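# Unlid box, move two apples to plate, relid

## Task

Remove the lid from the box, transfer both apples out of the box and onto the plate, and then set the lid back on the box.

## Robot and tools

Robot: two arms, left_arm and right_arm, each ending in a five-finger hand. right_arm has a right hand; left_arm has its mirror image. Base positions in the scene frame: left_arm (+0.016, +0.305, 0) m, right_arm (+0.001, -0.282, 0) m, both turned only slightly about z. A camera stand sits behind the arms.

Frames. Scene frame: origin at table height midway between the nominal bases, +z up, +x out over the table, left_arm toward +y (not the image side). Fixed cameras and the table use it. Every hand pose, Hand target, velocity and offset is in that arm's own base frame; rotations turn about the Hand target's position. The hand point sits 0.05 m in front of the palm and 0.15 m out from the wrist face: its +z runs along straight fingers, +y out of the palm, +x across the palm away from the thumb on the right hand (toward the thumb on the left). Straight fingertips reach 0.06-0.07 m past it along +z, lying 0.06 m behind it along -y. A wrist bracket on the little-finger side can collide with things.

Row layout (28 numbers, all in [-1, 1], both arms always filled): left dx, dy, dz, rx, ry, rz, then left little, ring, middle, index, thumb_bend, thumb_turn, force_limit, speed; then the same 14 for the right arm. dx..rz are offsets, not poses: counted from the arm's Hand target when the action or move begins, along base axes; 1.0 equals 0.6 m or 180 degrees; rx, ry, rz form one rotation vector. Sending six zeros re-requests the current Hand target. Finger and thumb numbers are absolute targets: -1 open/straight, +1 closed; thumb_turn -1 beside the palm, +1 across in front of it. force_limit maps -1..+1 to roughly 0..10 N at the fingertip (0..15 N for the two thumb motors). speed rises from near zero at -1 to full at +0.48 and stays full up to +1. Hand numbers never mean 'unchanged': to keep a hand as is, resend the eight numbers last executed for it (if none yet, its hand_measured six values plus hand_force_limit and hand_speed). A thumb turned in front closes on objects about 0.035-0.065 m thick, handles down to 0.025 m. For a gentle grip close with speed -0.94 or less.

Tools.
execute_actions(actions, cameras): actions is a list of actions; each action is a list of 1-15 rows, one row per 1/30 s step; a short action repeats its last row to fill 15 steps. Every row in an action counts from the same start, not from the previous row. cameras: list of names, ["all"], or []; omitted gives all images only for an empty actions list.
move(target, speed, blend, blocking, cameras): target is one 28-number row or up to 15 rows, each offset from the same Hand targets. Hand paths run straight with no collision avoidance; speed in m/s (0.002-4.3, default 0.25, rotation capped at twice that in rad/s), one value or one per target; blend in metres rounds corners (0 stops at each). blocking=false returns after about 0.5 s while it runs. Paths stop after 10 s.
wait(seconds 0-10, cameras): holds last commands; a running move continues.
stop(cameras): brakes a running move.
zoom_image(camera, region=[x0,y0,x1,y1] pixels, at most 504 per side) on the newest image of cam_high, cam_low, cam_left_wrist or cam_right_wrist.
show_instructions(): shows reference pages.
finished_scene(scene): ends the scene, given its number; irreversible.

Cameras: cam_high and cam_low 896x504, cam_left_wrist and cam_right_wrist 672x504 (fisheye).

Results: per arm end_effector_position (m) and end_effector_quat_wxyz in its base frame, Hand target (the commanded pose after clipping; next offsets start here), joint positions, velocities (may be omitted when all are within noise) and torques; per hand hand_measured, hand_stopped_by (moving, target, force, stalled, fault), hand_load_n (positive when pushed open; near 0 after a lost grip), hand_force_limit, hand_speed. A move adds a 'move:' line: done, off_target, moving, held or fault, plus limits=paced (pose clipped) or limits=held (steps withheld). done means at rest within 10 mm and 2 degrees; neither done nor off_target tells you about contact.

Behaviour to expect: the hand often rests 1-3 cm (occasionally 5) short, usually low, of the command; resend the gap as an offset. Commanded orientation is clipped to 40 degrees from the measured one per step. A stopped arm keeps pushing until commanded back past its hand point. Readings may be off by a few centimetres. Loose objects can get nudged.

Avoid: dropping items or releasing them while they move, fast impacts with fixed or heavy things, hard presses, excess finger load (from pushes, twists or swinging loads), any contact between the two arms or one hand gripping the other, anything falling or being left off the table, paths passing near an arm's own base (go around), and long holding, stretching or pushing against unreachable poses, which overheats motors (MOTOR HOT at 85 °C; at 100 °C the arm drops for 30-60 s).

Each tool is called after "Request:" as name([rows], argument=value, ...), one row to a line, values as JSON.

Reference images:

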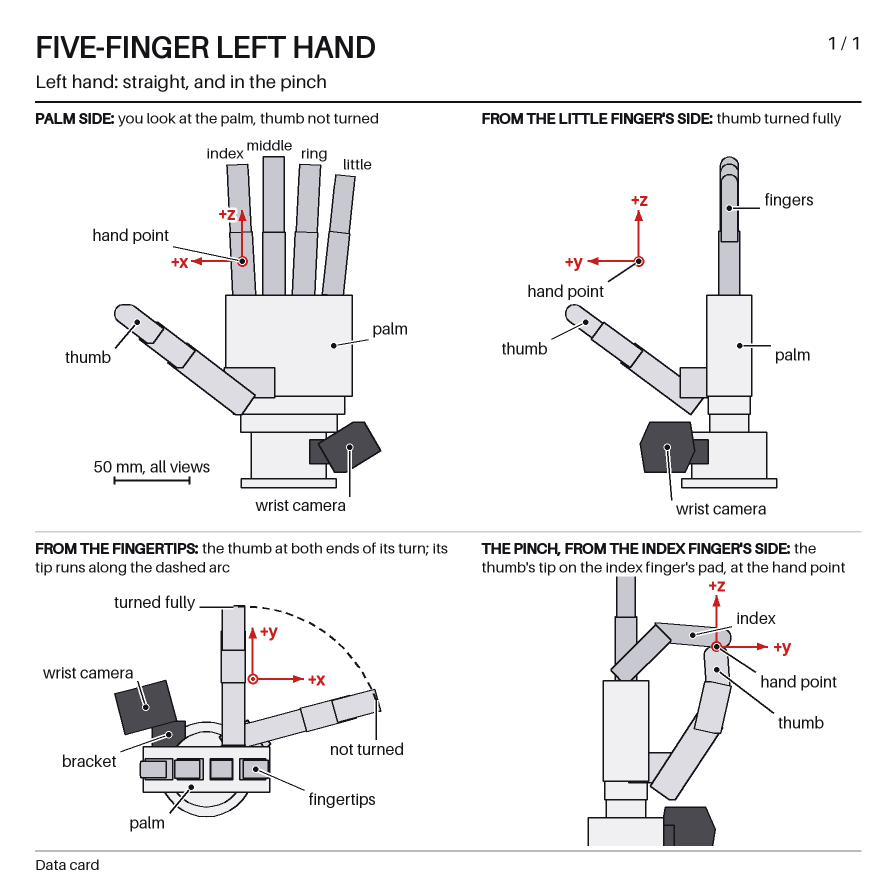

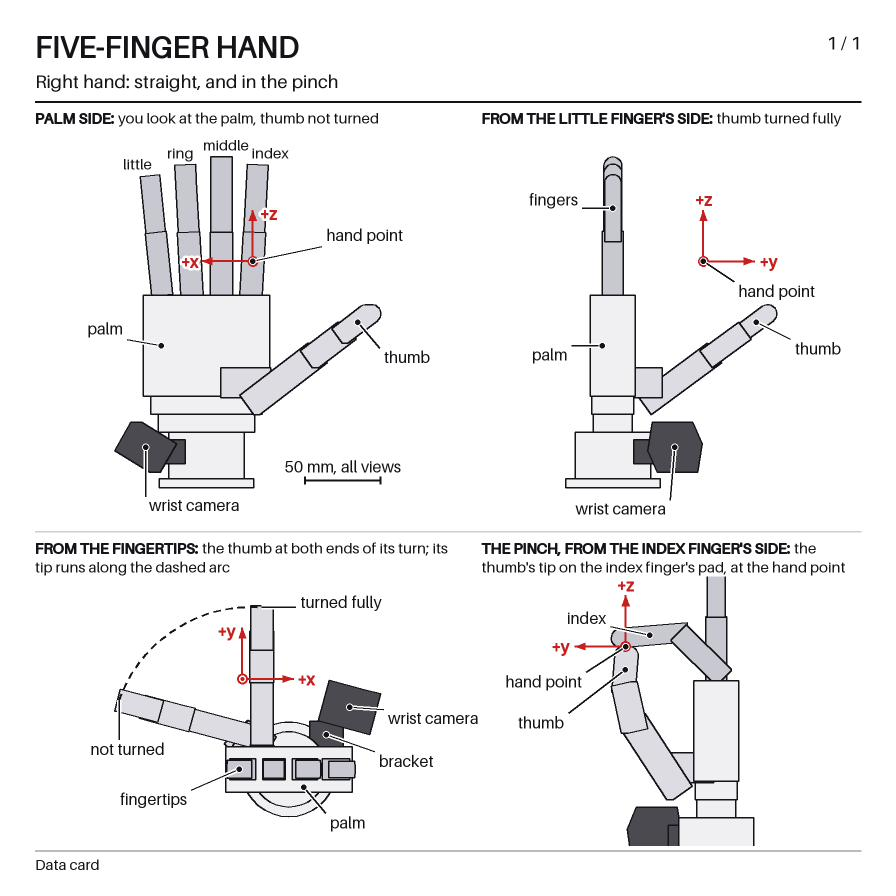

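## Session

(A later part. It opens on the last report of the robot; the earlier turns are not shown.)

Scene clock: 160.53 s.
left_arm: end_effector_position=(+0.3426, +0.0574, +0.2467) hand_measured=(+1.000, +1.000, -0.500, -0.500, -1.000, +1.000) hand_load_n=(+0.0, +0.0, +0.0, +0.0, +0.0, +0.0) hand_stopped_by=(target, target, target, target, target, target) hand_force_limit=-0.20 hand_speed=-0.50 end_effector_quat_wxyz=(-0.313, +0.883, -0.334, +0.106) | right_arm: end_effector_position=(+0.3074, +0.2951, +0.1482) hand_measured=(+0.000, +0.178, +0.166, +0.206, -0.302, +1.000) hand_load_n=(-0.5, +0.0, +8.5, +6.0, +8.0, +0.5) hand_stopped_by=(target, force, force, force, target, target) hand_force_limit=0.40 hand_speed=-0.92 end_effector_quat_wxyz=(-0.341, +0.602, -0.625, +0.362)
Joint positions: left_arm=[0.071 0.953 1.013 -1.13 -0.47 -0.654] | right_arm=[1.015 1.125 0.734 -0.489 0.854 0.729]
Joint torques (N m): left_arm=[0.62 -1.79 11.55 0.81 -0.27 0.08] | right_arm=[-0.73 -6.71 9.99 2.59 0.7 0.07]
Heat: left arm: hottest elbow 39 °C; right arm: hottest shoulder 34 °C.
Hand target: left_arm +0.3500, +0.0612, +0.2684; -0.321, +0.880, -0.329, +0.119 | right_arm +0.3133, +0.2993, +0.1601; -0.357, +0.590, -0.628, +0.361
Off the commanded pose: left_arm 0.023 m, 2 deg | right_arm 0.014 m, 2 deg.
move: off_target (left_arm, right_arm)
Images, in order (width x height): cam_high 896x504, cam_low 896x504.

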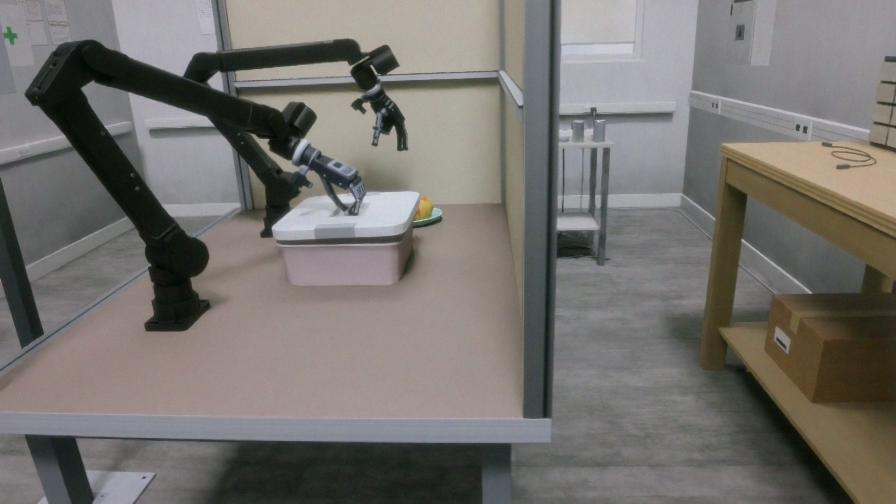

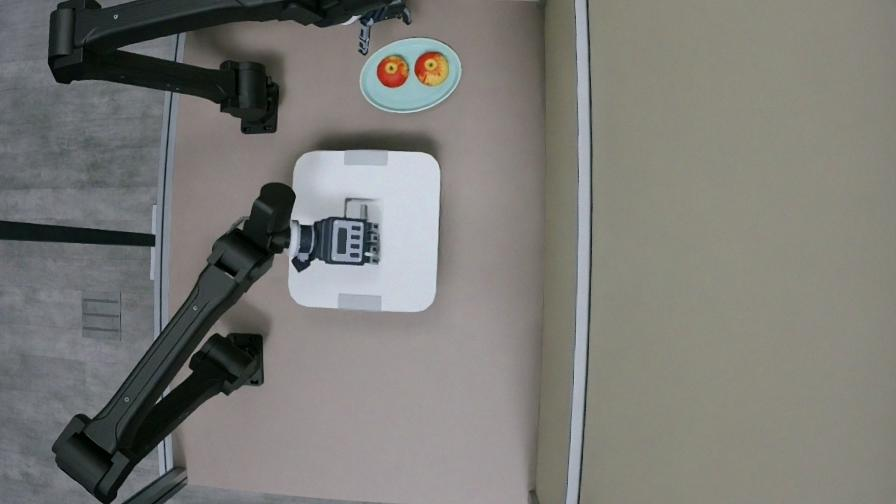

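Request:
move(target=[0,0,0,0,0,0, 1,1,-0.5,-0.5,-1,1,-0.2,-0.5, -0.004,0,-0.035,0.003,-0.002,0,0,0.4,0.62,0.62,-0.3,1,0.4,-0.92], cameras=["cam_low","cam_high"], speed=[0.05])

Request:
zoom_image(camera="cam_low", region=[275, 140, 455, 320])

Request:
zoom_image(camera="cam_high", region=[250, 170, 450, 310])

Scene clock: 162.37 s.
left_arm: end_effector_position=(+0.3426, +0.0574, +0.2467) hand_measured=(+1.000, +1.000, -0.500, -0.500, -1.000, +1.000) hand_load_n=(+0.0, +0.0, +0.0, +0.0, +0.0, +0.0) hand_stopped_by=(target, target, target, target, target, target) hand_force_limit=-0.20 hand_speed=-0.50 end_effector_quat_wxyz=(-0.313, +0.883, -0.334, +0.106) | right_arm: end_effector_position=(+0.3069, +0.2929, +0.1316) hand_measured=(+0.000, +0.178, +0.166, +0.206, -0.302, +1.000) hand_load_n=(+0.0, +0.0, +8.0, +6.0, +7.0, +0.5) hand_stopped_by=(target, force, force, force, target, target) hand_force_limit=0.40 hand_speed=-0.92 end_effector_quat_wxyz=(-0.348, +0.597, -0.627, +0.361)
Joint positions: left_arm=[0.071 0.953 1.013 -1.13 -0.47 -0.654] | right_arm=[1.015 1.135 0.685 -0.413 0.858 0.729]
Joint torques (N m): left_arm=[0.5 -1.55 11.6 0.8 -0.29 0.06] | right_arm=[-0.44 -6.71 9.68 2.43 0.65 0.16]
Heat: left arm: hottest elbow 39 °C; right arm: hottest shoulder 33 °C.
Hand target: left_arm +0.3500, +0.0612, +0.2684; -0.321, +0.880, -0.329, +0.119 | right_arm +0.3109, +0.2993, +0.1390; -0.362, +0.587, -0.629, +0.360
Off the commanded pose: left_arm 0.023 m, 2 deg | right_arm 0.011 m, 2 deg.
move: off_target (left_arm, right_arm)
Images, in order (width x height): cam_high 896x504, cam_low 896x504.

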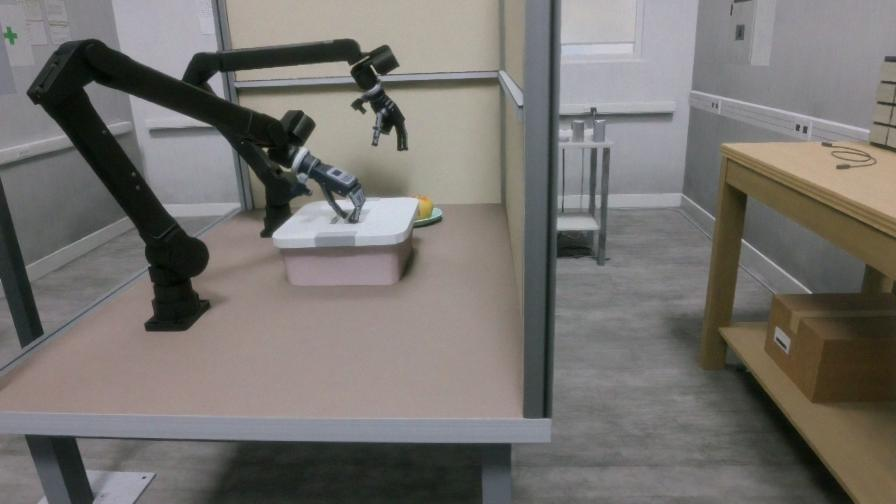

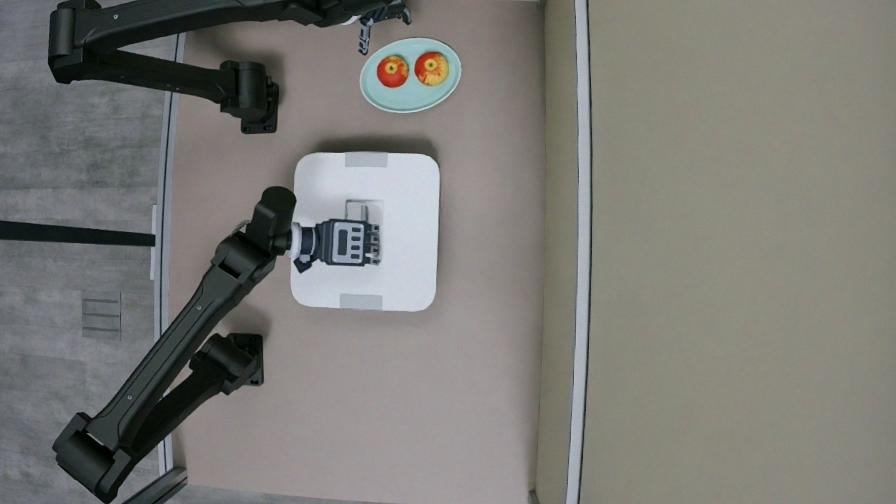

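Scaled by 2.800 from the camera's 896x504 image, which has a finer 1280x720 frame.

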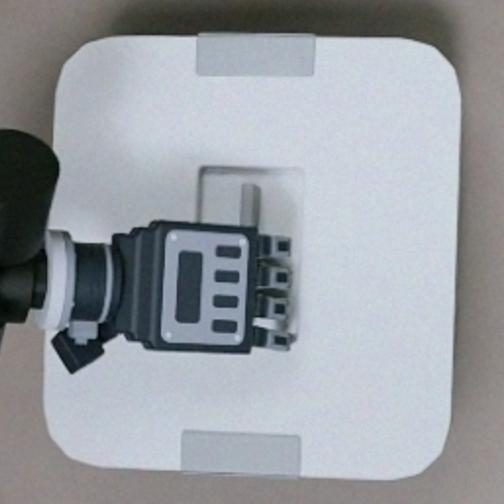

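Scaled by 2.520 from the camera's 896x504 image, which has a finer 1280x720 frame.

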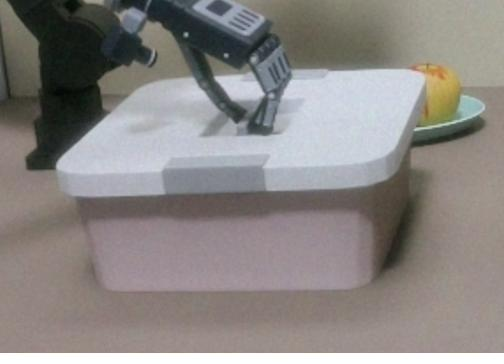

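Request:
move(target=[0,0,0,0,0,0, 1,1,-0.5,-0.5,-1,1,-0.2,-0.5, -0.001,0,-0.03,0.002,-0.001,0,0,0.4,0.62,0.62,-0.3,1,0.4,-0.92], cameras=["cam_low","cam_high"], speed=[0.05])

Request:
zoom_image(camera="cam_low", region=[275, 140, 455, 320])

Request:
zoom_image(camera="cam_high", region=[250, 170, 450, 310])

Scene clock: 163.80 s.
left_arm: end_effector_position=(+0.3426, +0.0574, +0.2467) hand_measured=(+1.000, +1.000, -0.500, -0.500, -1.000, +1.000) hand_load_n=(+0.0, +0.5, +0.0, +0.0, +0.0, +0.0) hand_stopped_by=(target, target, target, target, target, target) hand_force_limit=-0.20 hand_speed=-0.50 end_effector_quat_wxyz=(-0.313, +0.883, -0.334, +0.106) | right_arm: end_effector_position=(+0.3068, +0.2925, +0.1143) hand_measured=(+0.000, +0.178, +0.166, +0.206, -0.302, +1.000) hand_load_n=(+0.0, +0.0, +8.0, +7.5, +6.0, +0.5) hand_stopped_by=(target, force, force, force, target, target) hand_force_limit=0.40 hand_speed=-0.92 end_effector_quat_wxyz=(-0.350, +0.595, -0.627, +0.361)
Joint positions: left_arm=[0.071 0.953 1.013 -1.13 -0.47 -0.654] | right_arm=[1.015 1.159 0.649 -0.346 0.859 0.729]
Joint torques (N m): left_arm=[0.67 -2.43 11.54 0.8 -0.26 0.11] | right_arm=[-0.15 -5.89 9.28 2.82 0.71 0.19]
Heat: left arm: hottest elbow 40 °C; right arm: hottest shoulder 33 °C.
Hand target: left_arm +0.3500, +0.0612, +0.2684; -0.321, +0.880, -0.329, +0.119 | right_arm +0.3103, +0.2993, +0.1210; -0.365, +0.585, -0.629, +0.359
Off the commanded pose: left_arm 0.023 m, 2 deg | right_arm 0.010 m, 2 deg.
move: off_target (left_arm)
Images, in order (width x height): cam_high 896x504, cam_low 896x504.

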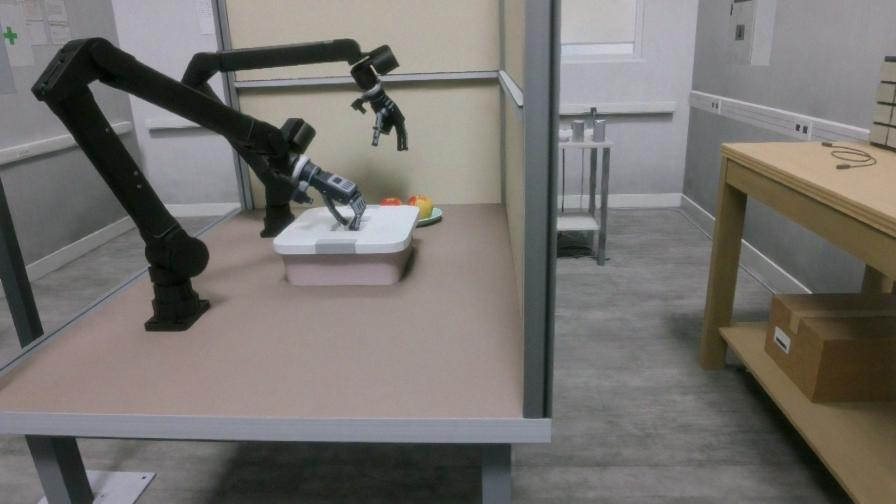

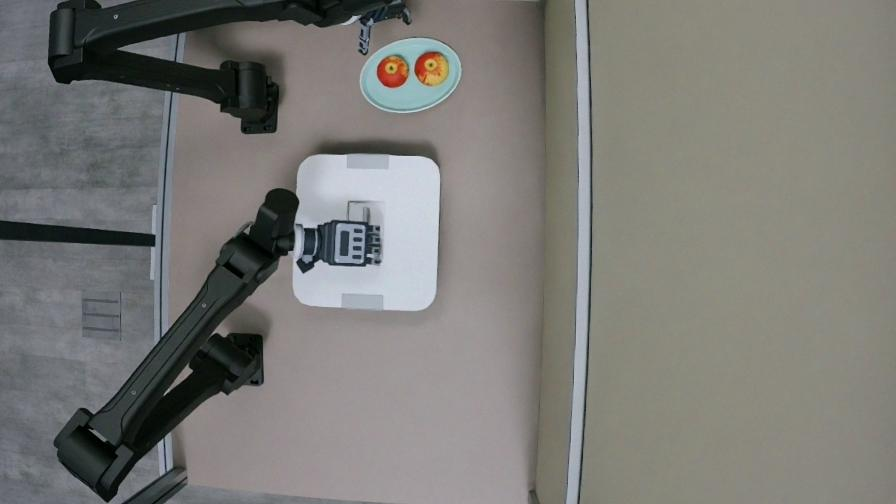

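Scaled by 2.800 from the camera's 896x504 image, which has a finer 1280x720 frame.

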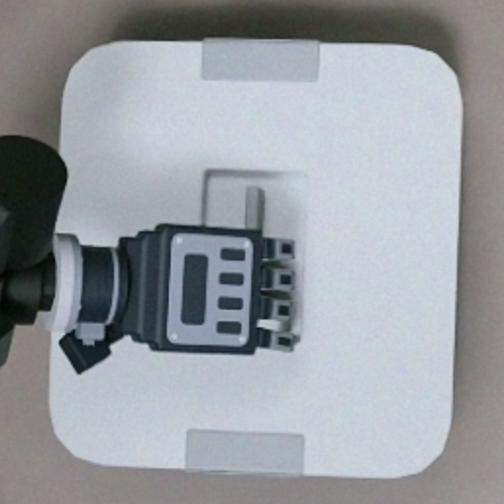

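Scaled by 2.520 from the camera's 896x504 image, which has a finer 1280x720 frame.

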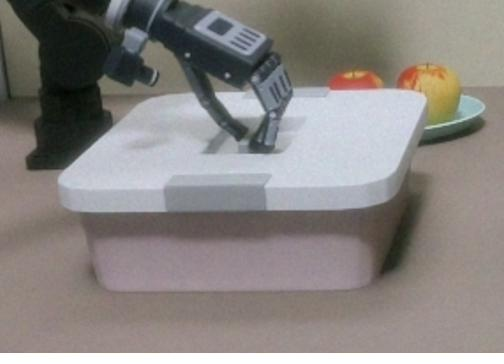

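Request:
move([
  [0,0,0,0,0,0, 1,1,-0.5,-0.5,-1,1,-0.2,-0.5, 0,0,-0.012,0,0,0,0,0.4,0.62,0.62,-0.3,1,0.4,-0.92],
  [0,0,0,0,0,0, 1,1,-0.5,-0.5,-1,1,-0.2,-0.5, 0,0,-0.012,0,0,0,0,0,0,0,-0.6,1,0.4,-0.8],
], cameras=["cam_low","cam_high","cam_right_wrist"], speed=[0.05])

Request:
zoom_image(camera="cam_high", region=[250, 170, 450, 310])

Request:
zoom_image(camera="cam_low", region=[310, 160, 430, 280])

speed must be one number or one for each of the 2 targets, got a list of 1; nothing of the call was run

Scaled by 2.520 from the camera's 896x504 image, which has a finer 1280x720 frame.

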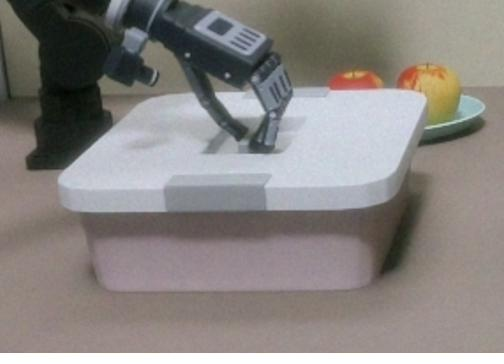

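Scaled by 4.200 from the camera's 896x504 image, which has a finer 1280x720 frame.

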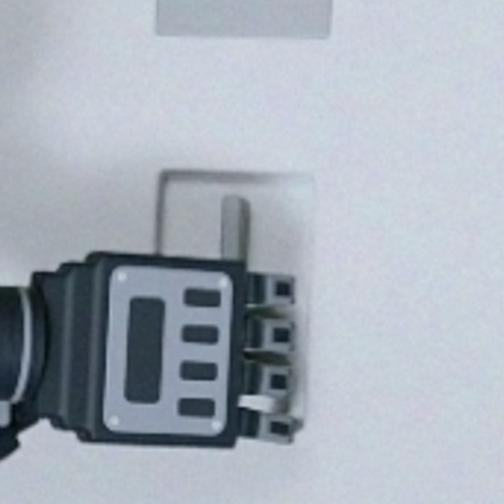

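Request:
move([
  [0,0,0,0,0,0, 1,1,-0.5,-0.5,-1,1,-0.2,-0.5, 0,0,-0.012,0,0,0,0,0.4,0.62,0.62,-0.3,1,0.4,-0.92],
  [0,0,0,0,0,0, 1,1,-0.5,-0.5,-1,1,-0.2,-0.5, 0,0,-0.012,0,0,0,0,0,0,0,-0.6,1,0.4,-0.8],
], cameras=["cam_low","cam_high","cam_right_wrist"], speed=0.05)

Request:
zoom_image(camera="cam_high", region=[250, 170, 450, 310])

Request:
zoom_image(camera="cam_low", region=[310, 160, 430, 280])

Scene clock: 167.23 s.
left_arm: end_effector_position=(+0.3426, +0.0574, +0.2467) hand_measured=(+1.000, +1.000, -0.500, -0.500, -1.000, +1.000) hand_load_n=(+0.0, +0.0, +0.5, +0.0, +0.0, +0.0) hand_stopped_by=(target, target, target, target, target, target) hand_force_limit=-0.20 hand_speed=-0.50 end_effector_quat_wxyz=(-0.313, +0.883, -0.334, +0.106) | right_arm: end_effector_position=(+0.3093, +0.2948, +0.1149) hand_measured=(+0.000, +0.000, +0.000, +0.000, -0.600, +1.000) hand_load_n=(+0.0, +0.0, +0.0, +0.0, +0.0, +0.5) hand_stopped_by=(target, target, target, target, target, target) hand_force_limit=0.40 hand_speed=-0.80 end_effector_quat_wxyz=(-0.359, +0.589, -0.627, +0.361)
Joint positions: left_arm=[0.071 0.953 1.013 -1.13 -0.47 -0.654] | right_arm=[1.015 1.162 0.641 -0.313 0.864 0.726]
Joint torques (N m): left_arm=[0.5 -2.2 11.58 0.9 -0.28 0.07] | right_arm=[-0.09 -5.19 8.87 2.41 0.47 0.24]
Heat: left arm: hottest elbow 40 °C; right arm: hottest shoulder 33 °C.
Hand target: left_arm +0.3500, +0.0612, +0.2684; -0.321, +0.880, -0.329, +0.119 | right_arm +0.3103, +0.2992, +0.1138; -0.365, +0.585, -0.629, +0.359
Off the commanded pose: left_arm 0.023 m, 2 deg | right_arm 0.005 m, 1 deg.
move: off_target (left_arm)
Images, in order (width x height): cam_high 896x504, cam_low 896x504, cam_right_wrist 672x504.

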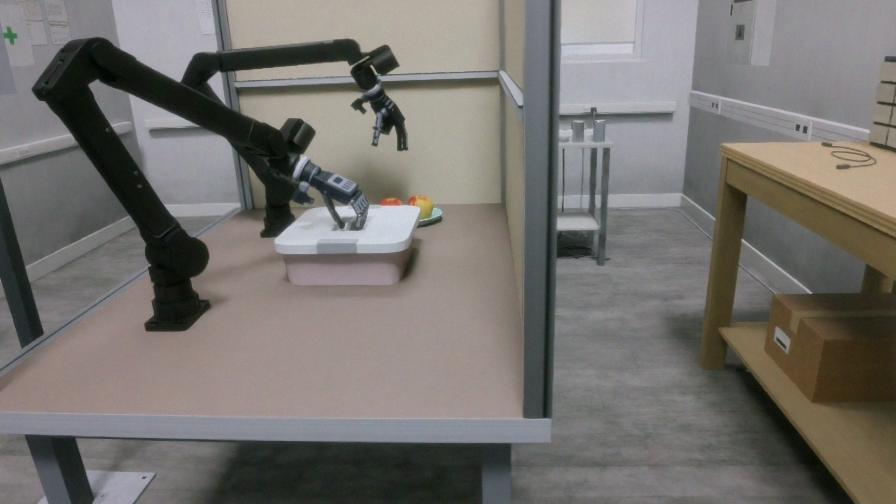

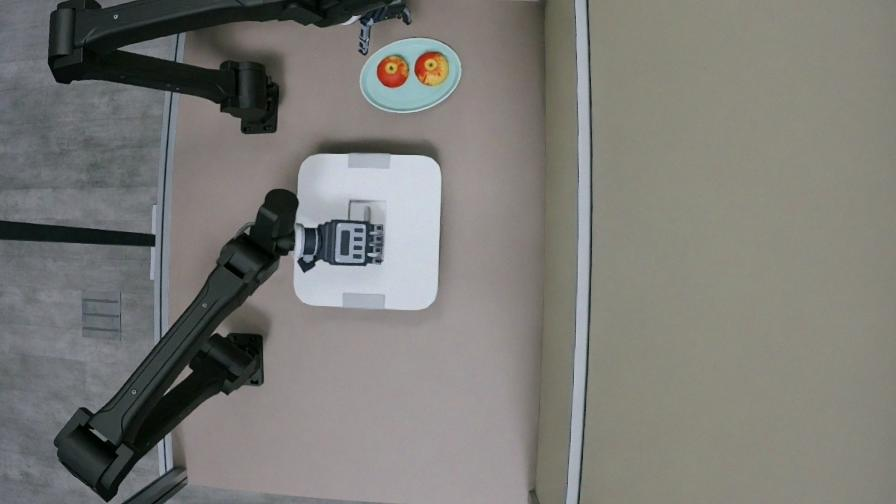

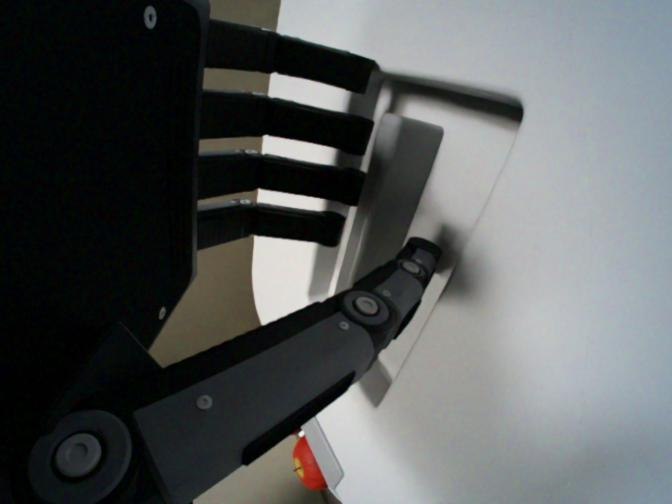

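Scaled by 2.520 from the camera's 896x504 image, which has a finer 1280x720 frame.

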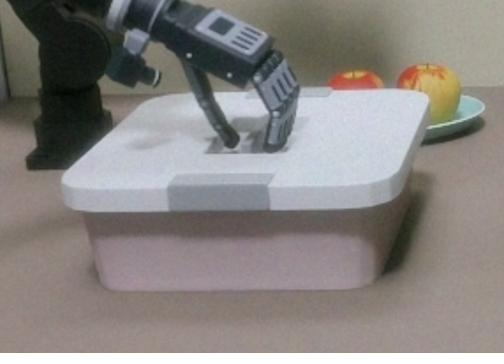

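Scaled by 4.200 from the camera's 896x504 image, which has a finer 1280x720 frame.

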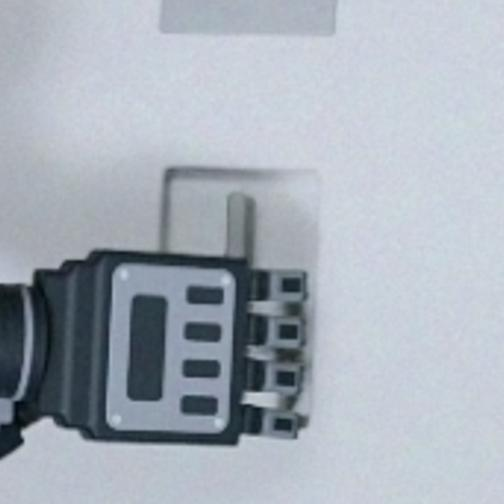

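Request:
move([
  [0,0,0,0,0,0, 1,1,-0.5,-0.5,-1,1,-0.2,-0.5, 0.02,0.02,0.05,0,0,0,0,0,0,0,-0.6,1,0.4,-0.8],
  [0,0,0,0,0,0, 1,1,-0.5,-0.5,-1,1,-0.2,-0.5, 0.02,0.02,0.2,0,0,0,-0.2,-0.2,-0.2,-0.2,-0.6,1,0.4,-0.5],
], cameras=["cam_low","cam_high","cam_right_wrist"], speed=[0.08,0.15], blend=[0.01,0])

Request:
zoom_image(camera="cam_high", region=[250, 170, 450, 310])

Request:
zoom_image(camera="cam_low", region=[270, 130, 460, 320])

Scene clock: 170.17 s.
left_arm: end_effector_position=(+0.3426, +0.0574, +0.2467) hand_measured=(+1.000, +1.000, -0.500, -0.500, -1.000, +1.000) hand_load_n=(+0.0, +0.0, +0.0, +0.0, +0.0, +0.0) hand_stopped_by=(target, target, target, target, target, target) hand_force_limit=-0.20 hand_speed=-0.50 end_effector_quat_wxyz=(-0.313, +0.883, -0.334, +0.106) | right_arm: end_effector_position=(+0.3142, +0.3041, +0.2087) hand_measured=(-0.200, -0.200, -0.200, -0.200, -0.600, +1.000) hand_load_n=(+0.0, +0.0, +0.0, +0.0, +0.5, +0.0) hand_stopped_by=(target, target, target, target, target, target) hand_force_limit=0.40 hand_speed=-0.50 end_effector_quat_wxyz=(-0.349, +0.596, -0.626, +0.362)
Joint positions: left_arm=[0.071 0.953 1.013 -1.13 -0.47 -0.654] | right_arm=[1.015 1.092 0.868 -0.633 0.859 0.726]
Joint torques (N m): left_arm=[0.85 -1.73 11.33 0.84 -0.3 0.12] | right_arm=[-1.14 -6.07 13.94 1.1 0.34 0.07]
Heat: left arm: hottest elbow 40 °C; right arm: hottest shoulder 33 °C.
Hand target: left_arm +0.3500, +0.0612, +0.2684; -0.321, +0.880, -0.329, +0.119 | right_arm +0.3222, +0.3115, +0.2340; -0.365, +0.585, -0.629, +0.359
Off the commanded pose: left_arm 0.023 m, 2 deg | right_arm 0.027 m, 2 deg.
move: off_target (left_arm, right_arm); target 2's new numbers were sent with right_arm's hand 0.027 m and 2 deg from that target
Images, in order (width x height): cam_high 896x504, cam_low 896x504, cam_right_wrist 672x504.

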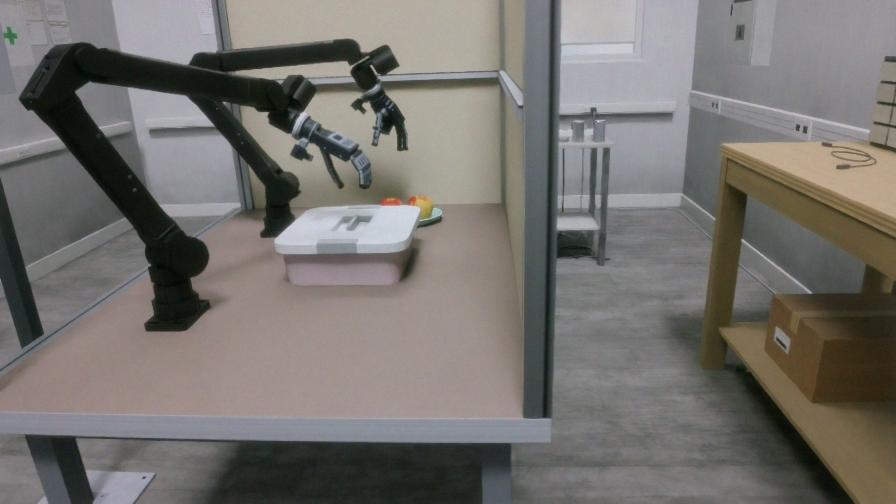

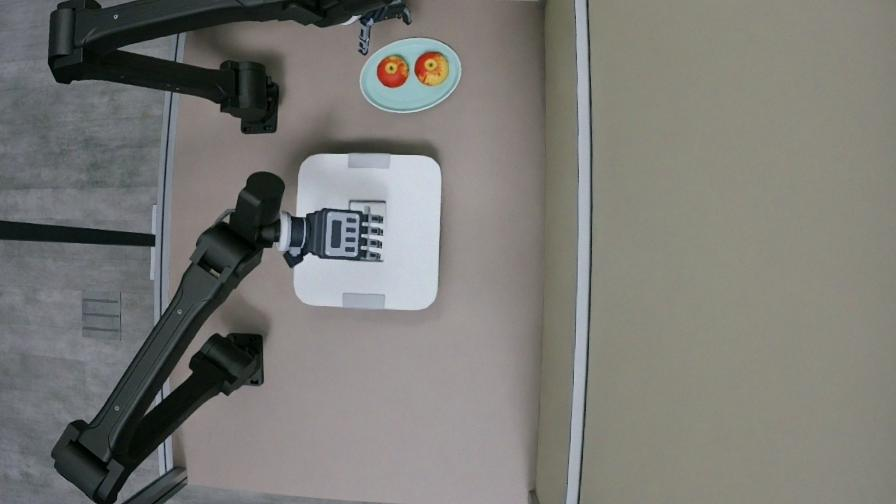

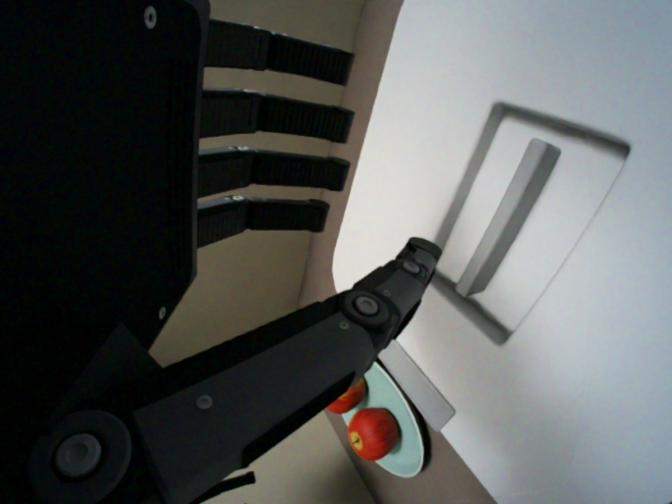

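Scaled by 2.520 from the camera's 896x504 image, which has a finer 1280x720 frame.

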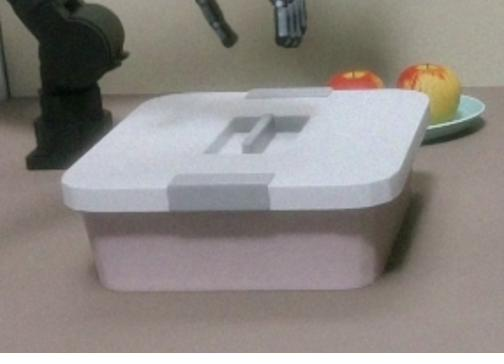

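Scaled by 2.653 from the camera's 896x504 image, which has a finer 1280x720 frame.

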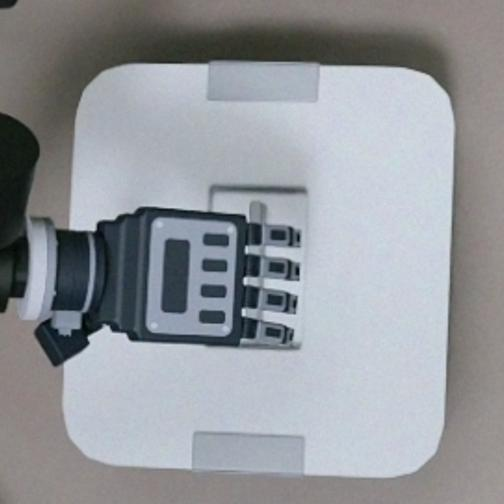

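Request:
finished_scene(scene=1)

The scene is finished: the task was done.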